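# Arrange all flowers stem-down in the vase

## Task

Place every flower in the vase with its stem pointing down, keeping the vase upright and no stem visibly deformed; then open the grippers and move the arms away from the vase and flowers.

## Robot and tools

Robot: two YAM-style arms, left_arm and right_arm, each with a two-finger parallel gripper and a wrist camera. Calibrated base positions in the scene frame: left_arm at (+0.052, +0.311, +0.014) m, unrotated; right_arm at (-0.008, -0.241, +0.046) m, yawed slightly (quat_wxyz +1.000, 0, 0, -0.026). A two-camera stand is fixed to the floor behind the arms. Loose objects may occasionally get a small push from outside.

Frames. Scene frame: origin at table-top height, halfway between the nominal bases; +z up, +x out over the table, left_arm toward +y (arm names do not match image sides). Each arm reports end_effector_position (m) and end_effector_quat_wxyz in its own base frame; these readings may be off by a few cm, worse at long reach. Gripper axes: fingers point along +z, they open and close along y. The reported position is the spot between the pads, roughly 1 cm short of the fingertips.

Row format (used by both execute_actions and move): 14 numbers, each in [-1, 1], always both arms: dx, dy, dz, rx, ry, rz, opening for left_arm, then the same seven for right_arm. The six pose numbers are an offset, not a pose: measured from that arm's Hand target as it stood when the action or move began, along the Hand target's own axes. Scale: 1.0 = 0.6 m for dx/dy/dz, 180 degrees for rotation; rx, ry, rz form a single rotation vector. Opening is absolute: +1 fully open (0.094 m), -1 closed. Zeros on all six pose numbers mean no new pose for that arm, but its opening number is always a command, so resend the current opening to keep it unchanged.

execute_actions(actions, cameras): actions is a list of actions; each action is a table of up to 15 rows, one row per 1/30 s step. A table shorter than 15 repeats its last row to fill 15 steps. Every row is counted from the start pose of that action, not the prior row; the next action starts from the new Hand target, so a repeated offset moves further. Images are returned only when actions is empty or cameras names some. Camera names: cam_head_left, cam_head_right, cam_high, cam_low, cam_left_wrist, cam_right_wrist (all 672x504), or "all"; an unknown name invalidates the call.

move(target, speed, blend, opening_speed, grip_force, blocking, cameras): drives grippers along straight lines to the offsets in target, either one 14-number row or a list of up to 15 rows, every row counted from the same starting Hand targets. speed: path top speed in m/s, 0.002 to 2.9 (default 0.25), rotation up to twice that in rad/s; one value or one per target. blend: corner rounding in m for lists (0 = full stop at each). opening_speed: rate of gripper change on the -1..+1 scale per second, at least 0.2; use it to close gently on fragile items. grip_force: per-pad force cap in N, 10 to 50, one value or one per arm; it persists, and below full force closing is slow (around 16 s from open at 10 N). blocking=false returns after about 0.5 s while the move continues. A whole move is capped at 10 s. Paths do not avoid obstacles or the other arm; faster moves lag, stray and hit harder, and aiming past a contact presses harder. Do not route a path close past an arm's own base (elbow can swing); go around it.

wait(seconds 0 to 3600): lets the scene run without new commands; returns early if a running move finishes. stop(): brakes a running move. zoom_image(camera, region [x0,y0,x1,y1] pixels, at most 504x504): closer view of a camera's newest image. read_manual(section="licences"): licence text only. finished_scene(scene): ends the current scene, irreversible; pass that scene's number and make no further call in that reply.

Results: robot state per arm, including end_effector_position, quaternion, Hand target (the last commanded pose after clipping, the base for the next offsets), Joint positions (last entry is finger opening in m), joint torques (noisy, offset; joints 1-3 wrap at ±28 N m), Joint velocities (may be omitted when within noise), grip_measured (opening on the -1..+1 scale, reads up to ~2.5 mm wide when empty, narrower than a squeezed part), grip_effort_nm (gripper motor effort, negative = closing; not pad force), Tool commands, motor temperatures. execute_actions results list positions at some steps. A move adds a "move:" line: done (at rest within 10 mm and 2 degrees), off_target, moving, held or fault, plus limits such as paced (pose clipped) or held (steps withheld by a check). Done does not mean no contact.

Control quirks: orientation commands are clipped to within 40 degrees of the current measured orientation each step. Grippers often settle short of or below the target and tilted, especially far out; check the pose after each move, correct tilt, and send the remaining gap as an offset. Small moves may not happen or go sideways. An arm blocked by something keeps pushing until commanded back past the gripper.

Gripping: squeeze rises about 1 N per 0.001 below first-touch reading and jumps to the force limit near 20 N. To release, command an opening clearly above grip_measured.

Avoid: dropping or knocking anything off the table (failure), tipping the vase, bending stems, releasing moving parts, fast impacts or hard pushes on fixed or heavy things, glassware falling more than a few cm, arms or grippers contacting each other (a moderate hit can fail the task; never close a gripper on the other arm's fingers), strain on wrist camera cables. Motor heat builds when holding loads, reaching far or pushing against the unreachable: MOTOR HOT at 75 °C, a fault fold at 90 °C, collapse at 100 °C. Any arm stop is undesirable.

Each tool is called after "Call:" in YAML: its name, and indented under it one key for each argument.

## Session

Call:
execute_actions:
  actions: []

Nothing of this call was run. Scene 2 begins with your next reply.

Call:
execute_actions:
  actions: []

Scene clock: 0.00 s.
left_arm: end_effector_position=(+0.3986, +0.0356, +0.0924) grip_measured=+1.000 grip_effort_nm=n/a end_effector_quat_wxyz=(+0.586, -0.031, +0.806, +0.078) | right_arm: end_effector_position=(+0.3984, -0.0106, +0.0896) grip_measured=+1.000 grip_effort_nm=n/a end_effector_quat_wxyz=(+0.589, +0.043, +0.805, -0.052)
Joint positions: left_arm=[0.031 1.591 0.365 0.919 -0.133 0.051 0.094] | right_arm=[0.054 1.604 0.359 0.935 0.186 0.024 0.094]
Joint velocities: within noise
Joint torques (N m): no reading
Motor temperatures (°C): left_arm=[25 27 28 26 26 25 26] | right_arm=[27 31 31 30 24 25 25]
Heat: left arm: 28 °C; right arm: 31 °C.
Hand target: left_arm +0.3995, +0.0356, +0.0934; +0.587, -0.031, +0.806, +0.078 | right_arm +0.4028, -0.0106, +0.1012; +0.604, +0.045, +0.794, -0.051
Tool commands: left_gripper/opening=+1.0 right_gripper/opening=+1.0

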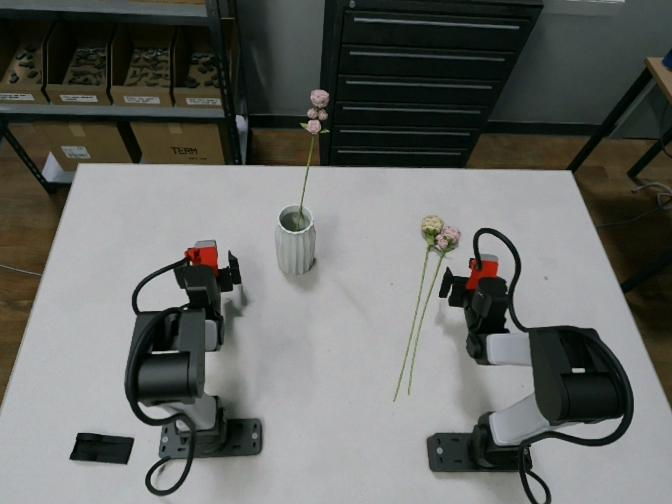

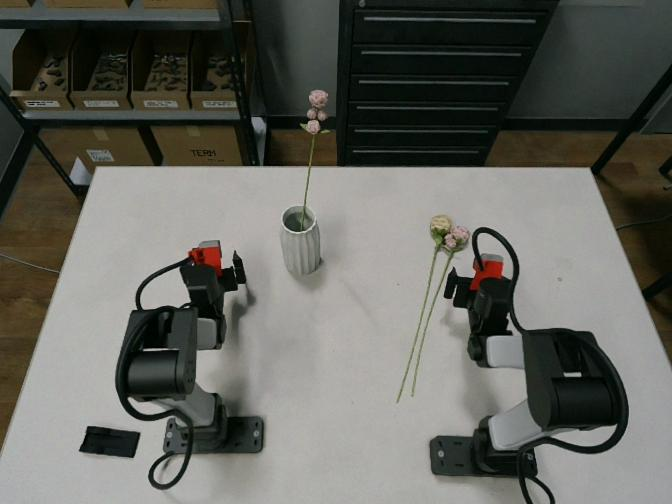

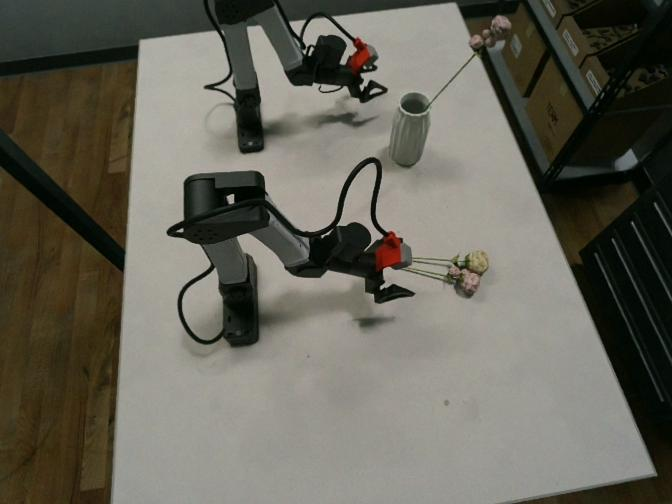

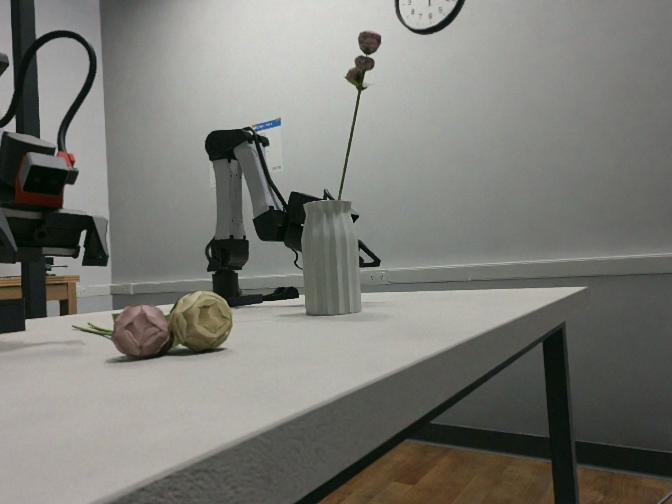

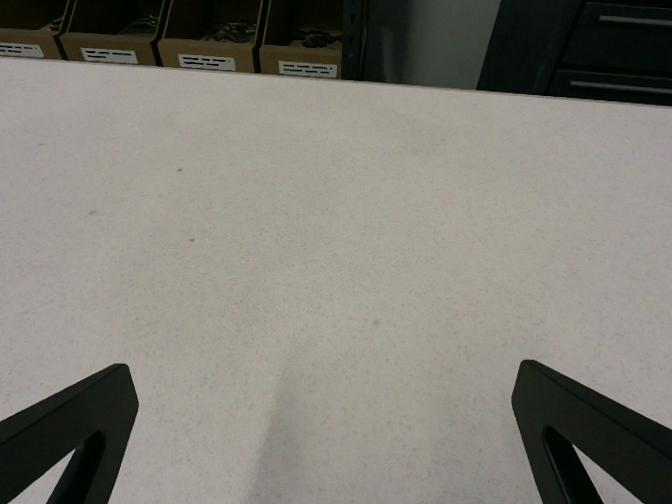

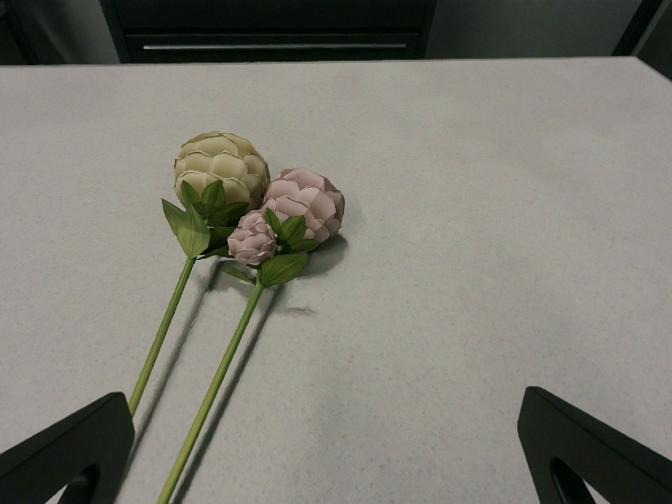

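Call:
move:
  target: [0,0,0,0,0,0,1,0.033,0.138,-0.033,0.016,0.4146,0.036,1]
  speed: 0.4
  cameras: ["cam_right_wrist","cam_head_left"]

Scene clock: 7.17 s.
left_arm: end_effector_position=(+0.3986, +0.0356, +0.0924) grip_measured=+1.000 grip_effort_nm=-0.04 end_effector_quat_wxyz=(+0.586, -0.031, +0.806, +0.078) | right_arm: end_effector_position=(+0.3899, +0.0720, +0.0853) grip_measured=+1.000 grip_effort_nm=0.01 end_effector_quat_wxyz=(+0.012, +0.117, +0.993, -0.002)
Joint positions: left_arm=[0.031 1.591 0.365 0.919 -0.133 0.051 0.094] | right_arm=[0.187 2.04 1.737 -1.246 0.01 0.423 0.094]
Joint torques (N m): left_arm=[-0.02 -5.41 5.55 2.64 -0.03 0.07] | right_arm=[-0.17 -9.14 8.18 -0.12 -0.07 0.03]
Heat: left arm: 29 °C; right arm: 32 °C.
Hand target: left_arm +0.3995, +0.0356, +0.0934; +0.587, -0.031, +0.806, +0.078 | right_arm +0.3897, +0.0744, +0.0852; +0.000, +0.122, +0.993, +0.001
Off the commanded pose: left_arm 0.001 m, 0 deg | right_arm 0.002 m, 1 deg.
move: done
Images, in order (width x height): cam_head_left 672x504, cam_right_wrist 672x504.

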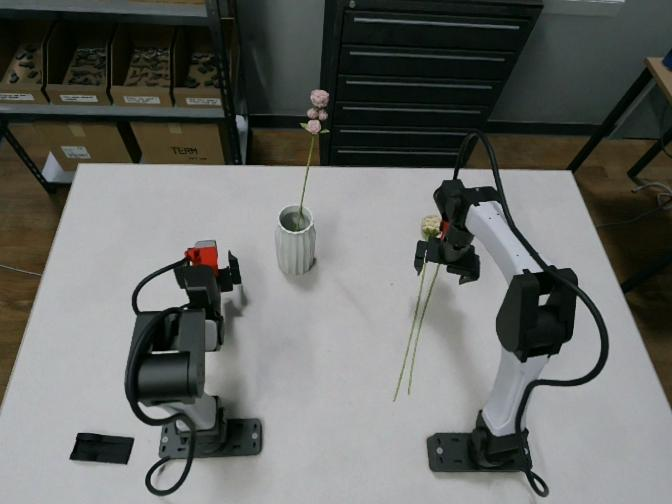

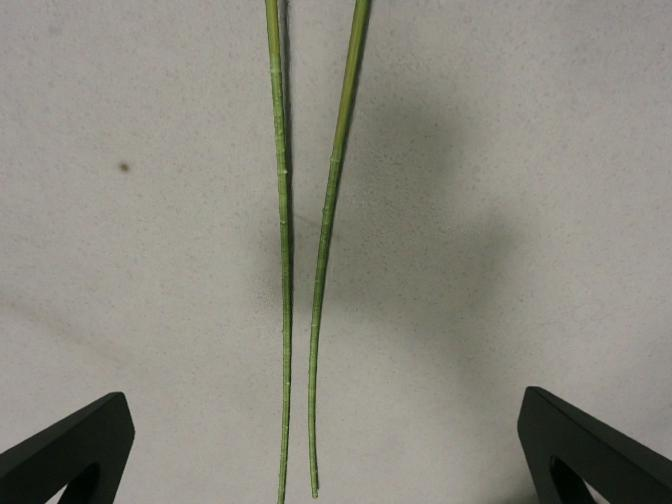

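Call:
move:
  target: [0,0,0,0,0,0,1,-0.067,0.023,0.172,0,0,0,1]
  cameras: ["cam_right_wrist","cam_low"]

Call:
zoom_image:
  camera: "cam_low"
  region: [0, 180, 270, 380]

Scene clock: 10.87 s.
left_arm: end_effector_position=(+0.3986, +0.0356, +0.0924) grip_measured=+1.000 grip_effort_nm=-0.04 end_effector_quat_wxyz=(+0.586, -0.031, +0.806, +0.078) | right_arm: end_effector_position=(+0.4247, +0.0787, -0.0152) grip_measured=+1.000 grip_effort_nm=0.01 end_effector_quat_wxyz=(-0.001, +0.117, +0.993, -0.006)
Joint positions: left_arm=[0.031 1.591 0.365 0.919 -0.133 0.051 0.094] | right_arm=[0.187 2.29 1.73 -1.017 0.01 0.423 0.094]
Joint torques (N m): left_arm=[0.03 -5.41 5.52 2.65 -0.04 0.07] | right_arm=[-1.07 -10.58 7.8 0.13 -0.07 -0.08]
Heat: left arm: 30 °C; right arm: 33 °C.
Hand target: left_arm +0.3995, +0.0356, +0.0934; +0.587, -0.031, +0.806, +0.078 | right_arm +0.4321, +0.0781, -0.0179; +0.000, +0.122, +0.993, +0.001
Off the commanded pose: left_arm 0.001 m, 0 deg | right_arm 0.008 m, 1 deg.
move: done
Images, in order (width x height): cam_low 672x504, cam_right_wrist 672x504.

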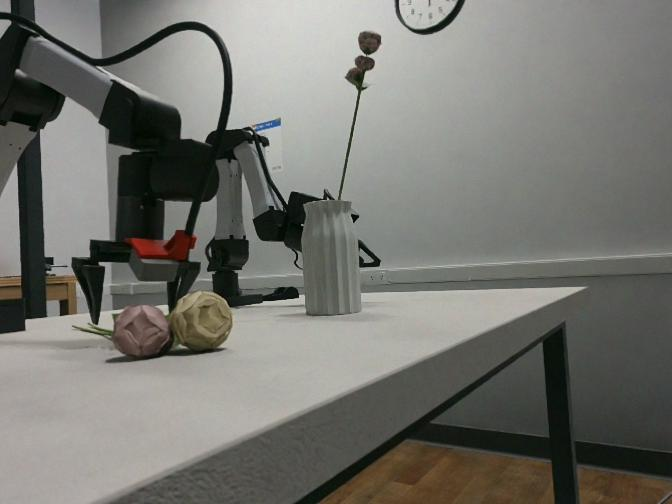

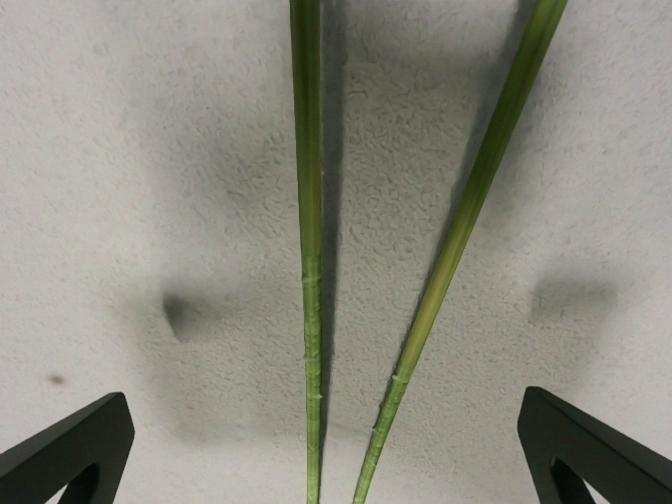

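Scaled by 1.867 from the camera's image (finer frame: 960x720).

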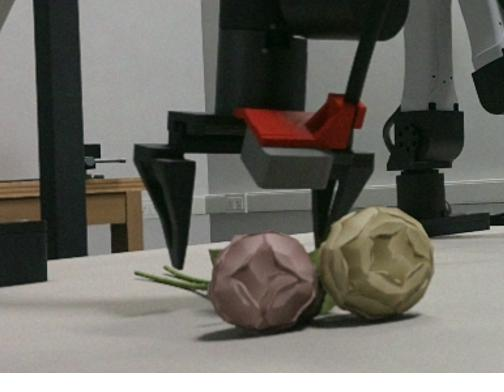

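Call:
move:
  target: [0,0,0,0,0,0,1,-0.01,0,0.024,0,0,0.045,-1]
  grip_force: 40
  cameras: ["cam_right_wrist","cam_low"]

Call:
zoom_image:
  camera: "cam_low"
  region: [0, 180, 270, 380]

Scene clock: 16.67 s.
left_arm: end_effector_position=(+0.3986, +0.0356, +0.0924) grip_measured=+1.000 grip_effort_nm=-0.04 end_effector_quat_wxyz=(+0.586, -0.031, +0.806, +0.078) | right_arm: end_effector_position=(+0.4309, +0.0772, -0.0297) grip_measured=-0.927 grip_effort_nm=-0.81 end_effector_quat_wxyz=(-0.001, +0.183, +0.983, -0.005)
Joint positions: left_arm=[0.031 1.591 0.365 0.919 -0.133 0.051 0.094] | right_arm=[0.181 2.332 1.742 -0.987 0.008 0.548 0.003]
Joint torques (N m): left_arm=[-0.01 -5.41 5.46 2.64 -0.03 0.06] | right_arm=[-0.99 -10.89 7.8 0.11 -0.05 0.04]
Motor temperatures (°C): left_arm=[25 28 30 32 26 25 26] | right_arm=[27 34 33 31 24 25 25]
Heat: left arm: 32 °C; right arm: 34 °C.
Hand target: left_arm +0.3995, +0.0356, +0.0934; +0.587, -0.031, +0.806, +0.078 | right_arm +0.4379, +0.0768, -0.0324; +0.000, +0.192, +0.981, +0.001
Off the commanded pose: left_arm 0.001 m, 0 deg | right_arm 0.008 m, 1 deg.
grip_force (N): 40, 40
move: done
Images, in order (width x height): cam_low 672x504, cam_right_wrist 672x504.

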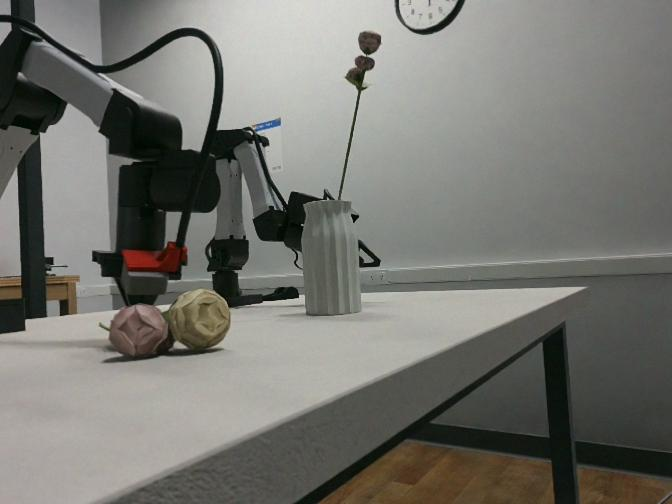

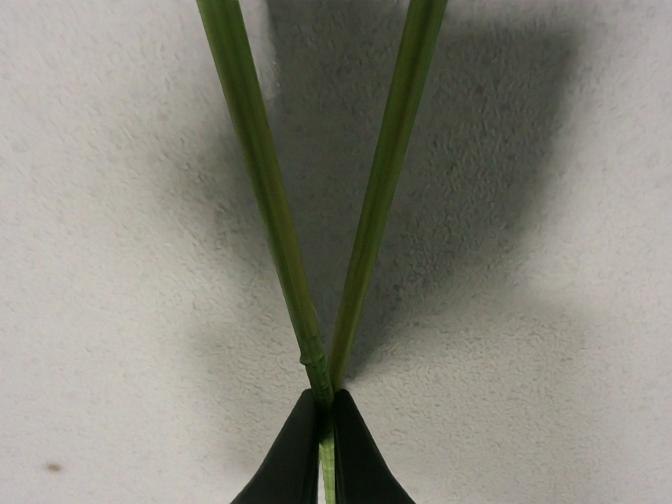

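Scaled by 1.867 from the camera's image (finer frame: 960x720).

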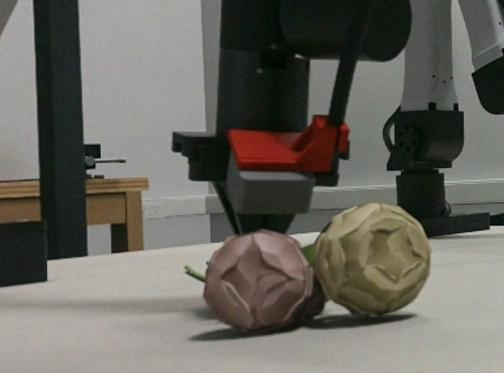

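Call:
move:
  target:
    - [0,0,0,0,0,0,1,0,0,-0.4,0,0,0,-1]
    - [0,0,0,0,0,0,1,0.288,0.275,-0.862,-0.331,-0.5396,-0.233,-1]
  blend: [0.06,0]
  speed: 0.35
  cameras: ["cam_head_left","cam_high","cam_low"]

Call:
zoom_image:
  camera: "cam_head_left"
  region: [230, 80, 430, 290]

Call:
zoom_image:
  camera: "cam_high"
  region: [330, 0, 560, 200]

Call:
zoom_image:
  camera: "cam_low"
  region: [200, 0, 420, 250]

Scene clock: 24.77 s.
left_arm: end_effector_position=(+0.3986, +0.0356, +0.0924) grip_measured=+1.000 grip_effort_nm=-0.04 end_effector_quat_wxyz=(+0.586, -0.031, +0.806, +0.078) | right_arm: end_effector_position=(+0.3418, +0.2923, +0.4735) grip_measured=-0.929 grip_effort_nm=-0.84 end_effector_quat_wxyz=(+0.753, -0.202, +0.562, +0.279)
Joint positions: left_arm=[0.031 1.591 0.365 0.919 -0.133 0.051 0.094] | right_arm=[0.712 1.349 1.232 0.409 0.013 0.006 0.003]
Joint torques (N m): left_arm=[0.02 -5.37 5.52 2.65 -0.03 0.06] | right_arm=[-0.24 -4.89 6.9 2.06 -0.15 -0.17]
Heat: left arm: 33 °C; right arm: 36 °C.
Hand target: left_arm +0.3995, +0.0356, +0.0934; +0.587, -0.031, +0.806, +0.078 | right_arm +0.3396, +0.2942, +0.4850; +0.767, -0.201, +0.537, +0.286
Off the commanded pose: left_arm 0.001 m, 0 deg | right_arm 0.012 m, 3 deg.
grip_force (N): 40, 40
move: off_target (right_arm)

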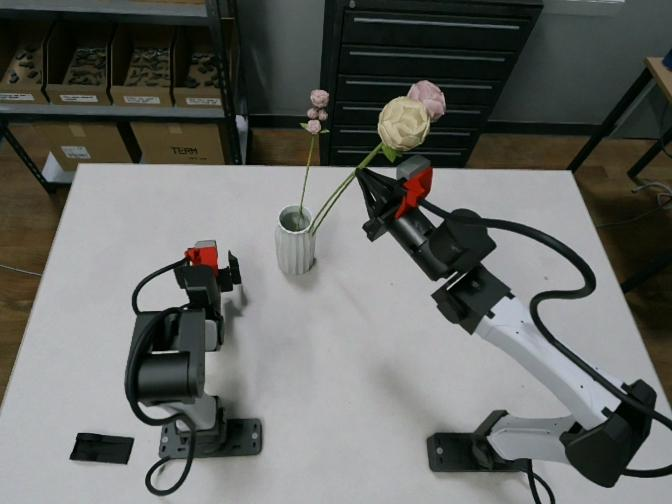

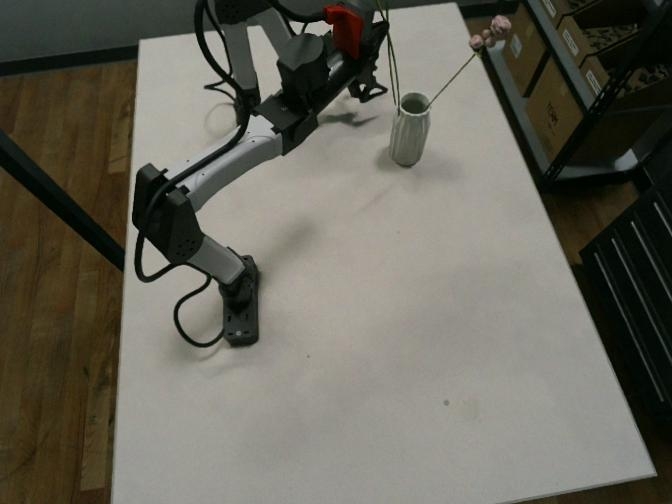

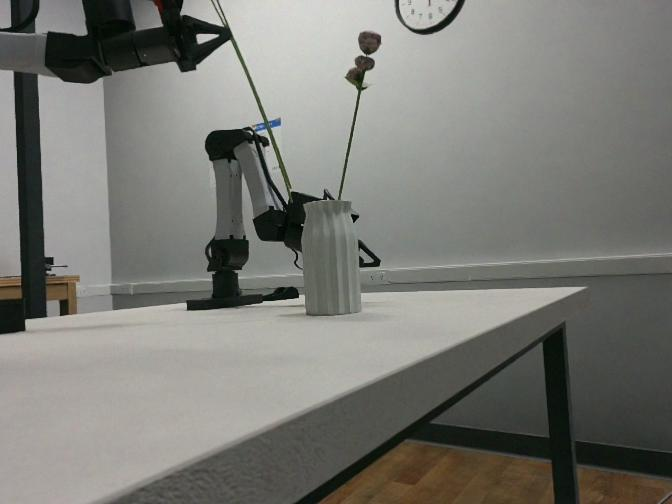

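Scaled by 2.400 from the camera's image (finer frame: 960x720).

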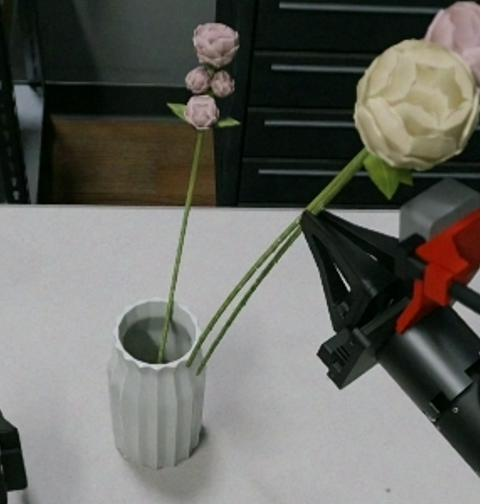

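Scaled by 2.191 from the camera's image (finer frame: 960x720).

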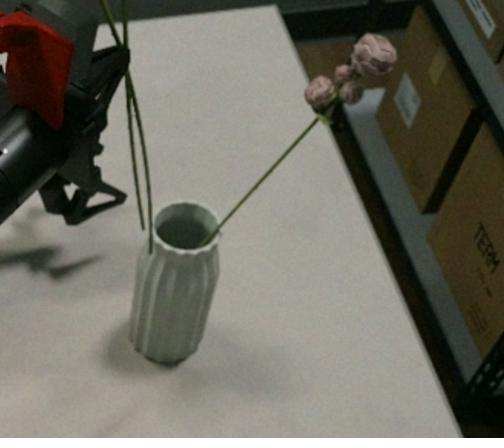

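Scaled by 2.016 from the camera's image (finer frame: 960x720).

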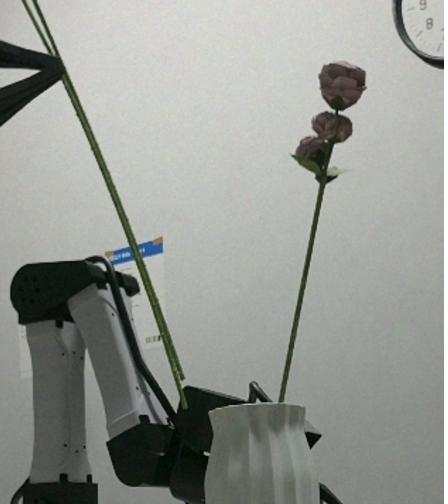

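Call:
move:
  target: [0,0,0,0,0,0,1,0.017,-0.029,0.143,0,0,0,-1]
  speed: 0.2
  cameras: ["cam_head_left","cam_high","cam_low"]

Call:
zoom_image:
  camera: "cam_head_left"
  region: [230, 80, 430, 290]

Call:
zoom_image:
  camera: "cam_high"
  region: [330, 0, 560, 200]

Call:
zoom_image:
  camera: "cam_low"
  region: [200, 0, 420, 250]

Scene clock: 30.93 s.
left_arm: end_effector_position=(+0.3986, +0.0356, +0.0924) grip_measured=+1.000 grip_effort_nm=-0.04 end_effector_quat_wxyz=(+0.586, -0.031, +0.806, +0.078) | right_arm: end_effector_position=(+0.4138, +0.3380, +0.4814) grip_measured=-0.929 grip_effort_nm=-0.84 end_effector_quat_wxyz=(+0.750, -0.210, +0.563, +0.276)
Joint positions: left_arm=[0.031 1.591 0.365 0.919 -0.133 0.051 0.094] | right_arm=[0.674 1.672 1.576 0.378 -0.034 0.006 0.003]
Joint torques (N m): left_arm=[-0.02 -5.39 5.49 2.66 -0.04 0.05] | right_arm=[-0.99 -7.69 10.37 1.89 -0.11 0.01]
Heat: left arm: 34 °C; right arm: 36 °C.
Hand target: left_arm +0.3995, +0.0356, +0.0934; +0.587, -0.031, +0.806, +0.078 | right_arm +0.4145, +0.3361, +0.5048; +0.767, -0.201, +0.537, +0.286
Off the commanded pose: left_arm 0.001 m, 0 deg | right_arm 0.023 m, 4 deg.
grip_force (N): 40, 40
move: off_target (right_arm)

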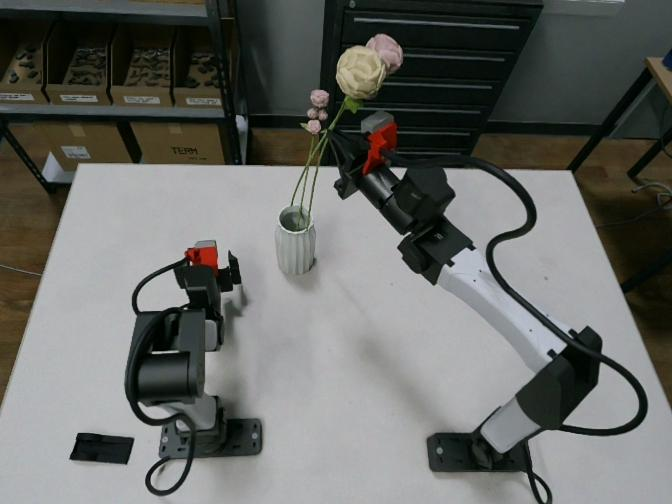

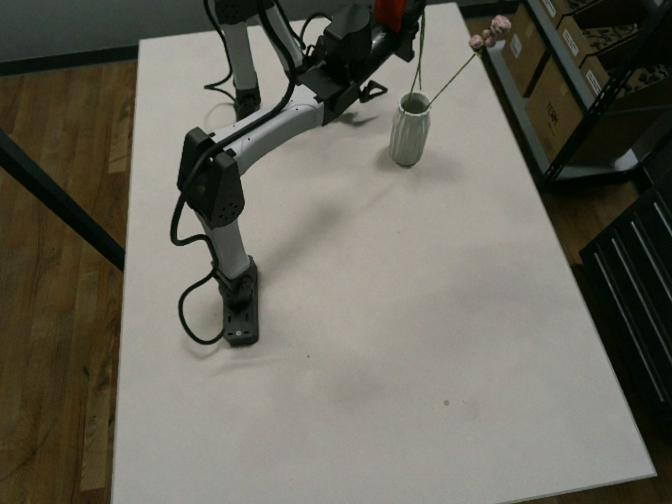

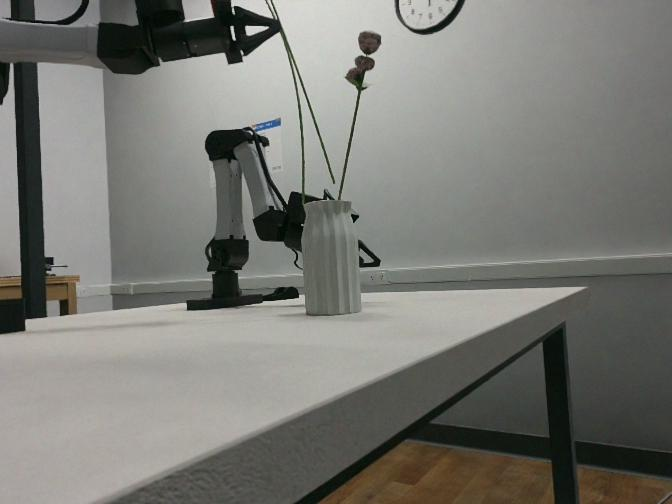

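Scaled by 2.400 from the camera's image (finer frame: 960x720).

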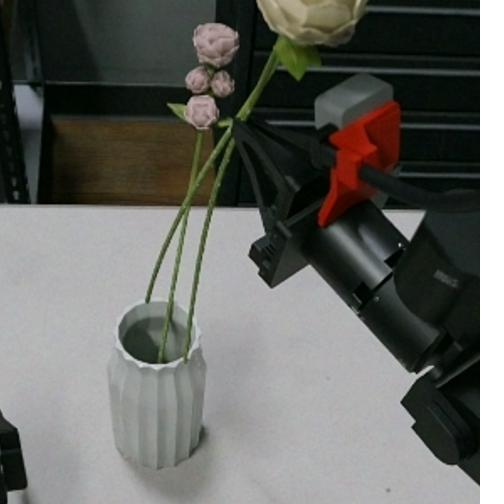

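Scaled by 2.191 from the camera's image (finer frame: 960x720).

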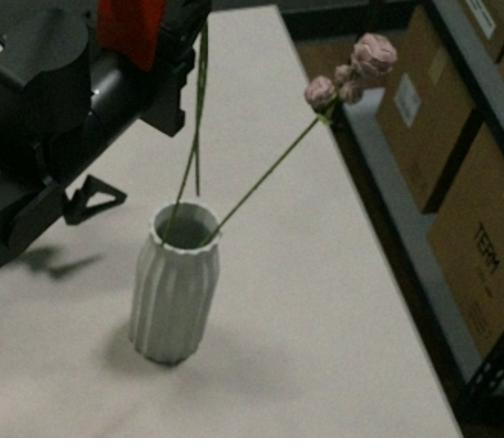

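Scaled by 2.016 from the camera's image (finer frame: 960x720).

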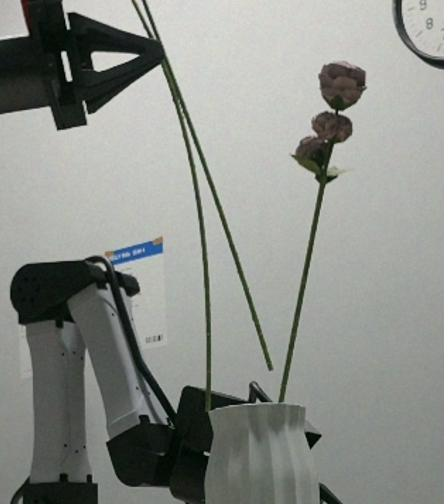

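Call:
move:
  target:
    - [0,0,0,0,0,0,1,-0.047,0,0.017,0,0,0,-1]
    - [0,0,0,0,0,0,1,-0.057,0.018,-0.01,0,0,0,-1]
  speed: 0.15
  blend: [0.005,0]
  cameras: ["cam_head_left","cam_high","cam_low"]

Call:
zoom_image:
  camera: "cam_head_left"
  region: [230, 80, 430, 290]

Call:
zoom_image:
  camera: "cam_high"
  region: [330, 0, 560, 200]

Call:
zoom_image:
  camera: "cam_low"
  region: [200, 0, 420, 250]

Scene clock: 34.07 s.
left_arm: end_effector_position=(+0.3986, +0.0356, +0.0924) grip_measured=+1.000 grip_effort_nm=-0.04 end_effector_quat_wxyz=(+0.586, -0.031, +0.806, +0.078) | right_arm: end_effector_position=(+0.4086, +0.3411, +0.5013) grip_measured=-0.929 grip_effort_nm=-0.84 end_effector_quat_wxyz=(+0.745, -0.213, +0.568, +0.278)
Joint positions: left_arm=[0.031 1.591 0.365 0.919 -0.133 0.051 0.094] | right_arm=[0.686 1.677 1.677 0.267 -0.029 0.006 0.003]
Joint torques (N m): left_arm=[0.02 -5.38 5.48 2.65 -0.03 0.06] | right_arm=[0.43 -11.92 8.55 1.78 0.13 -0.09]
Heat: left arm: 34 °C; right arm: 36 °C.
Hand target: left_arm +0.3995, +0.0356, +0.0934; +0.587, -0.031, +0.806, +0.078 | right_arm +0.3943, +0.3331, +0.5347; +0.767, -0.202, +0.538, +0.286
Off the commanded pose: left_arm 0.001 m, 0 deg | right_arm 0.037 m, 5 deg.
grip_force (N): 40, 40
move: off_target (right_arm)

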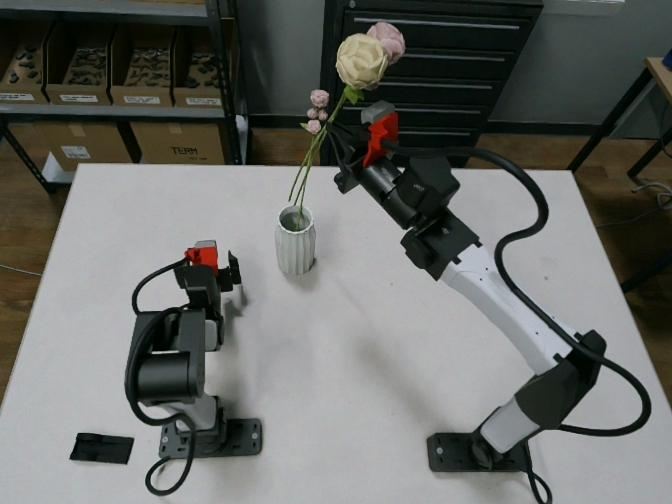

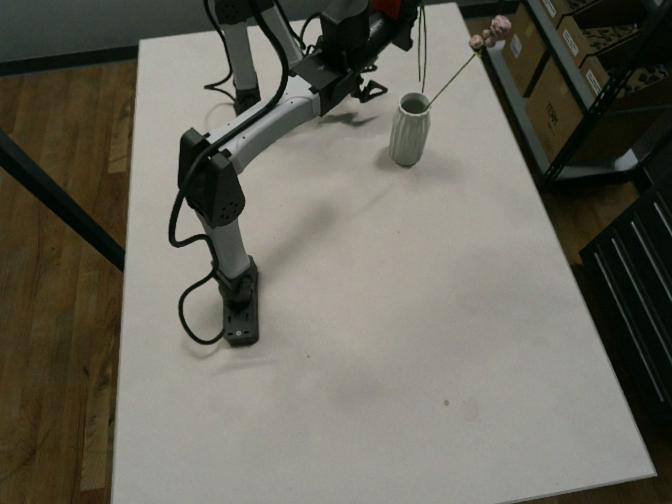

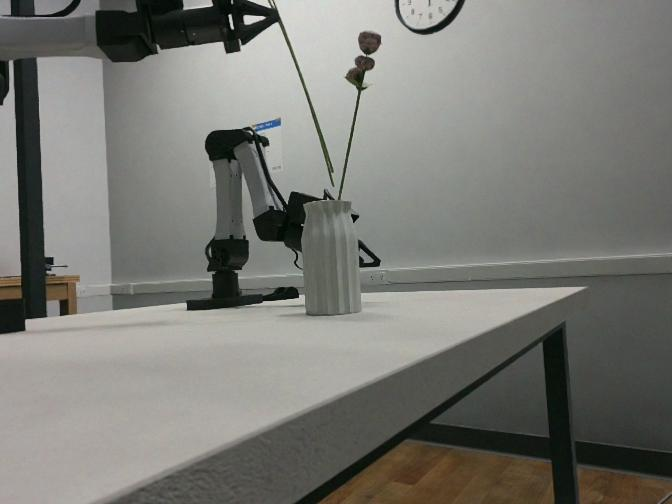

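Scaled by 2.400 from the camera's image (finer frame: 960x720).

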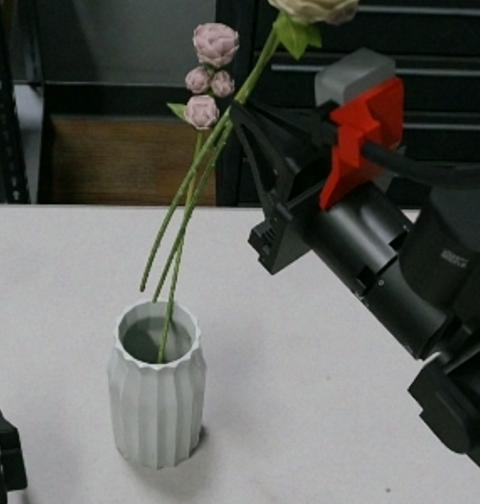

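Scaled by 2.191 from the camera's image (finer frame: 960x720).

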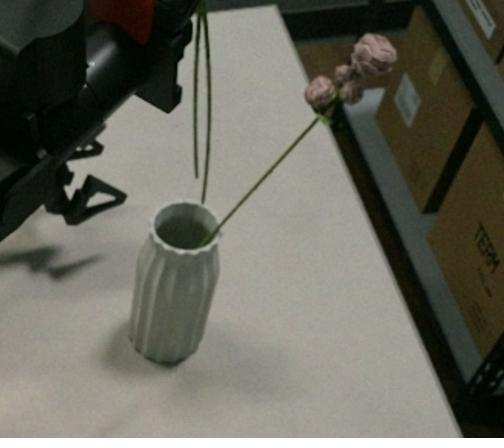

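Scaled by 2.016 from the camera's image (finer frame: 960x720).

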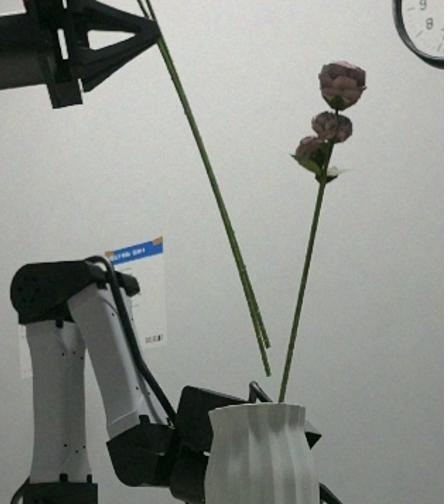

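Call:
move:
  target: [0,0,0,0,0,0,1,0.005,-0.003,0.0125,0,0.05,0,-1]
  speed: 0.15
  cameras: ["cam_head_left","cam_high","cam_low"]

Call:
zoom_image:
  camera: "cam_head_left"
  region: [230, 80, 430, 290]

Call:
zoom_image:
  camera: "cam_high"
  region: [330, 0, 560, 200]

Call:
zoom_image:
  camera: "cam_low"
  region: [200, 0, 420, 250]

Scene clock: 37.53 s.
left_arm: end_effector_position=(+0.3986, +0.0356, +0.0924) grip_measured=+1.000 grip_effort_nm=-0.04 end_effector_quat_wxyz=(+0.586, -0.031, +0.806, +0.078) | right_arm: end_effector_position=(+0.4035, +0.3368, +0.5159) grip_measured=-0.929 grip_effort_nm=-0.84 end_effector_quat_wxyz=(+0.707, -0.229, +0.615, +0.265)
Joint positions: left_arm=[0.031 1.591 0.365 0.919 -0.133 0.051 0.094] | right_arm=[0.686 1.688 1.88 -0.052 -0.028 0.006 0.003]
Joint torques (N m): left_arm=[-0.02 -5.42 5.49 2.64 -0.02 0.06] | right_arm=[0.02 -7.83 9.33 1.79 0.07 -0.11]
Heat: left arm: 34 °C; right arm: 37 °C.
Hand target: left_arm +0.3995, +0.0356, +0.0934; +0.587, -0.031, +0.806, +0.078 | right_arm +0.4017, +0.3369, +0.5346; +0.723, -0.223, +0.596, +0.269
Off the commanded pose: left_arm 0.001 m, 0 deg | right_arm 0.019 m, 3 deg.
grip_force (N): 40, 40
move: off_target (right_arm)

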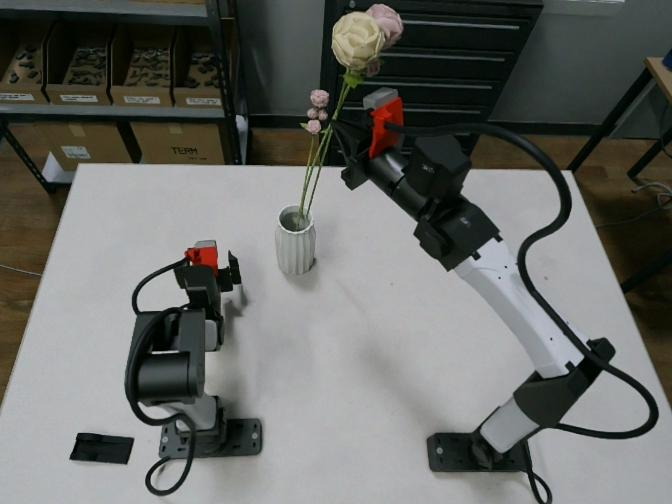

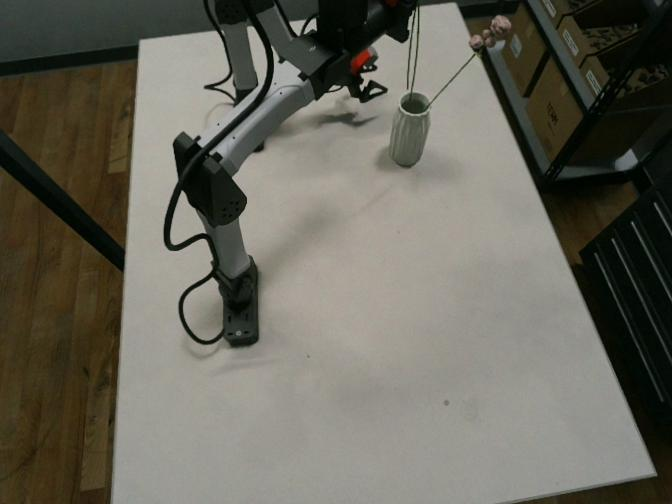

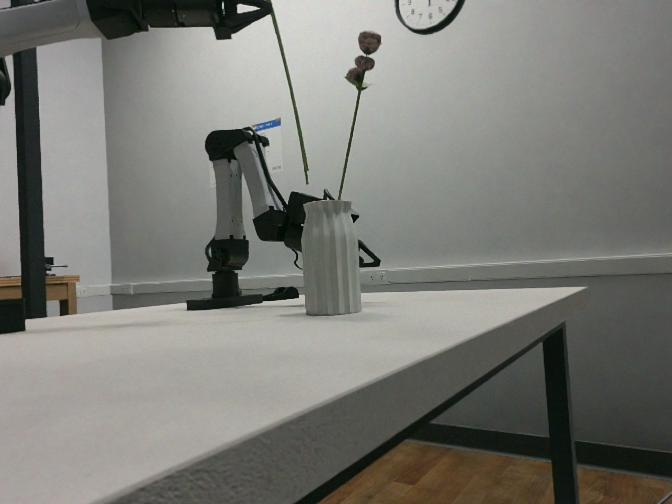

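Scaled by 2.400 from the camera's image (finer frame: 960x720).

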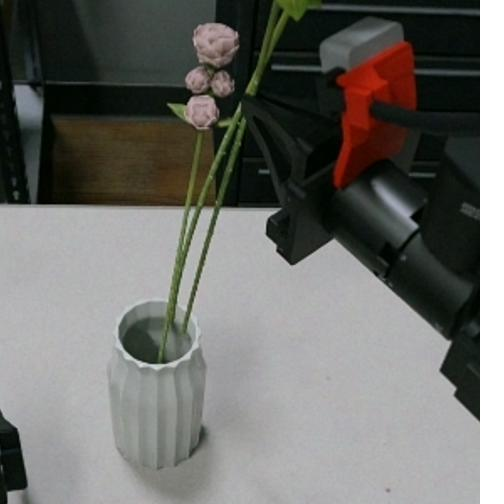

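Scaled by 2.191 from the camera's image (finer frame: 960x720).

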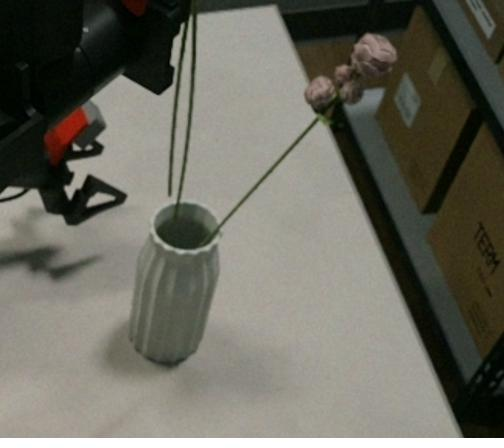

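Scaled by 2.016 from the camera's image (finer frame: 960x720).

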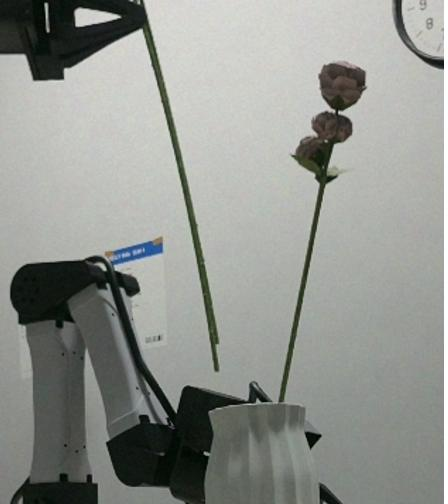

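Call:
move:
  target:
    - [0,0,0,0,0,0,1,0.007,-0.004,0.037,0,0,0,-1]
    - [0,0,0,0,0,0,1,0.097,-0.004,0.020,0,0,0,-1]
  speed: 0.12
  blend: [0.004,0]
  cameras: ["cam_head_left","cam_high","cam_low"]

Call:
zoom_image:
  camera: "cam_head_left"
  region: [230, 80, 430, 290]

Call:
zoom_image:
  camera: "cam_high"
  region: [330, 0, 560, 200]

Call:
zoom_image:
  camera: "cam_low"
  region: [200, 0, 420, 250]

Scene clock: 43.53 s.
left_arm: end_effector_position=(+0.3986, +0.0356, +0.0924) grip_measured=+1.000 grip_effort_nm=-0.04 end_effector_quat_wxyz=(+0.586, -0.031, +0.806, +0.078) | right_arm: end_effector_position=(+0.4319, +0.3600, +0.4440) grip_measured=-0.929 grip_effort_nm=-0.84 end_effector_quat_wxyz=(+0.692, -0.234, +0.631, +0.260)
Joint positions: left_arm=[0.031 1.591 0.365 0.919 -0.133 0.051 0.094] | right_arm=[0.686 1.752 1.703 0.143 -0.028 0.006 0.003]
Joint torques (N m): left_arm=[0.02 -5.38 5.49 2.64 -0.03 0.05] | right_arm=[-0.42 -14 6.56 2.14 0.01 -0.11]
Motor temperatures (°C): left_arm=[25 28 31 35 26 25 26] | right_arm=[27 37 36 36 24 25 26]
Heat: left arm: 35 °C; right arm: 37 °C.
Hand target: left_arm +0.3995, +0.0356, +0.0934; +0.587, -0.031, +0.806, +0.078 | right_arm +0.4205, +0.3499, +0.4798; +0.723, -0.223, +0.596, +0.269
Off the commanded pose: left_arm 0.001 m, 0 deg | right_arm 0.039 m, 6 deg.
grip_force (N): 40, 40
move: off_target (right_arm)

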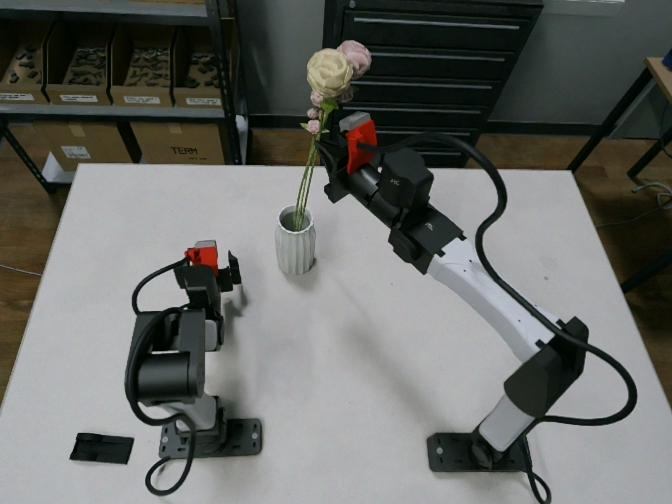

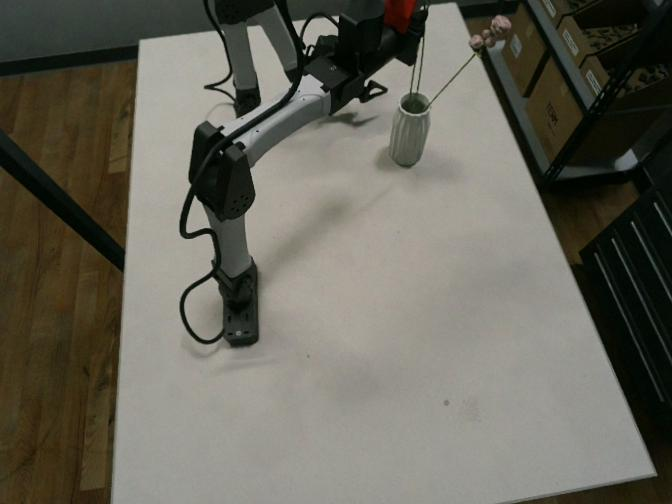

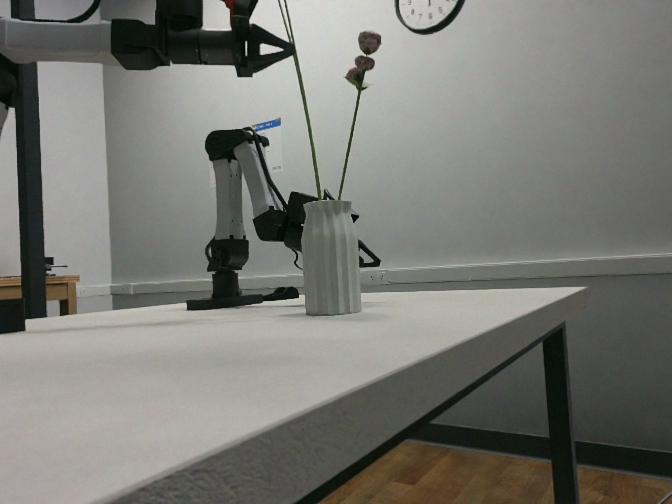

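Scaled by 2.400 from the camera's image (finer frame: 960x720).

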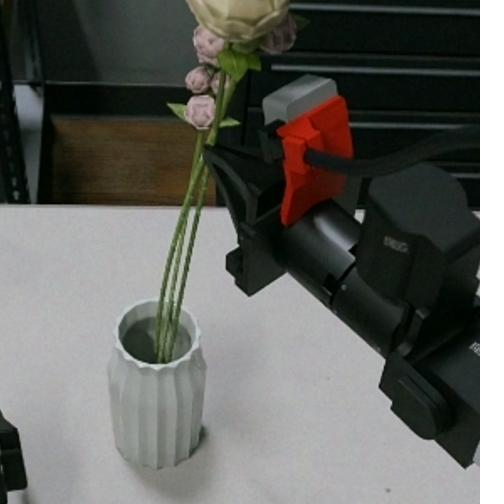

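Scaled by 2.191 from the camera's image (finer frame: 960x720).

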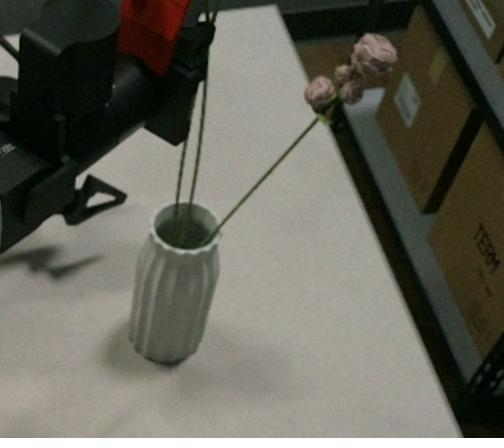

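Scaled by 2.016 from the camera's image (finer frame: 960x720).

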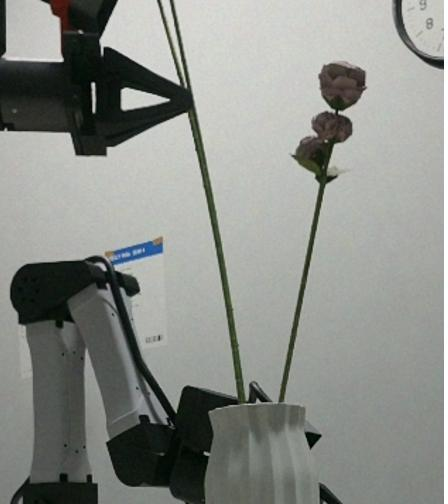

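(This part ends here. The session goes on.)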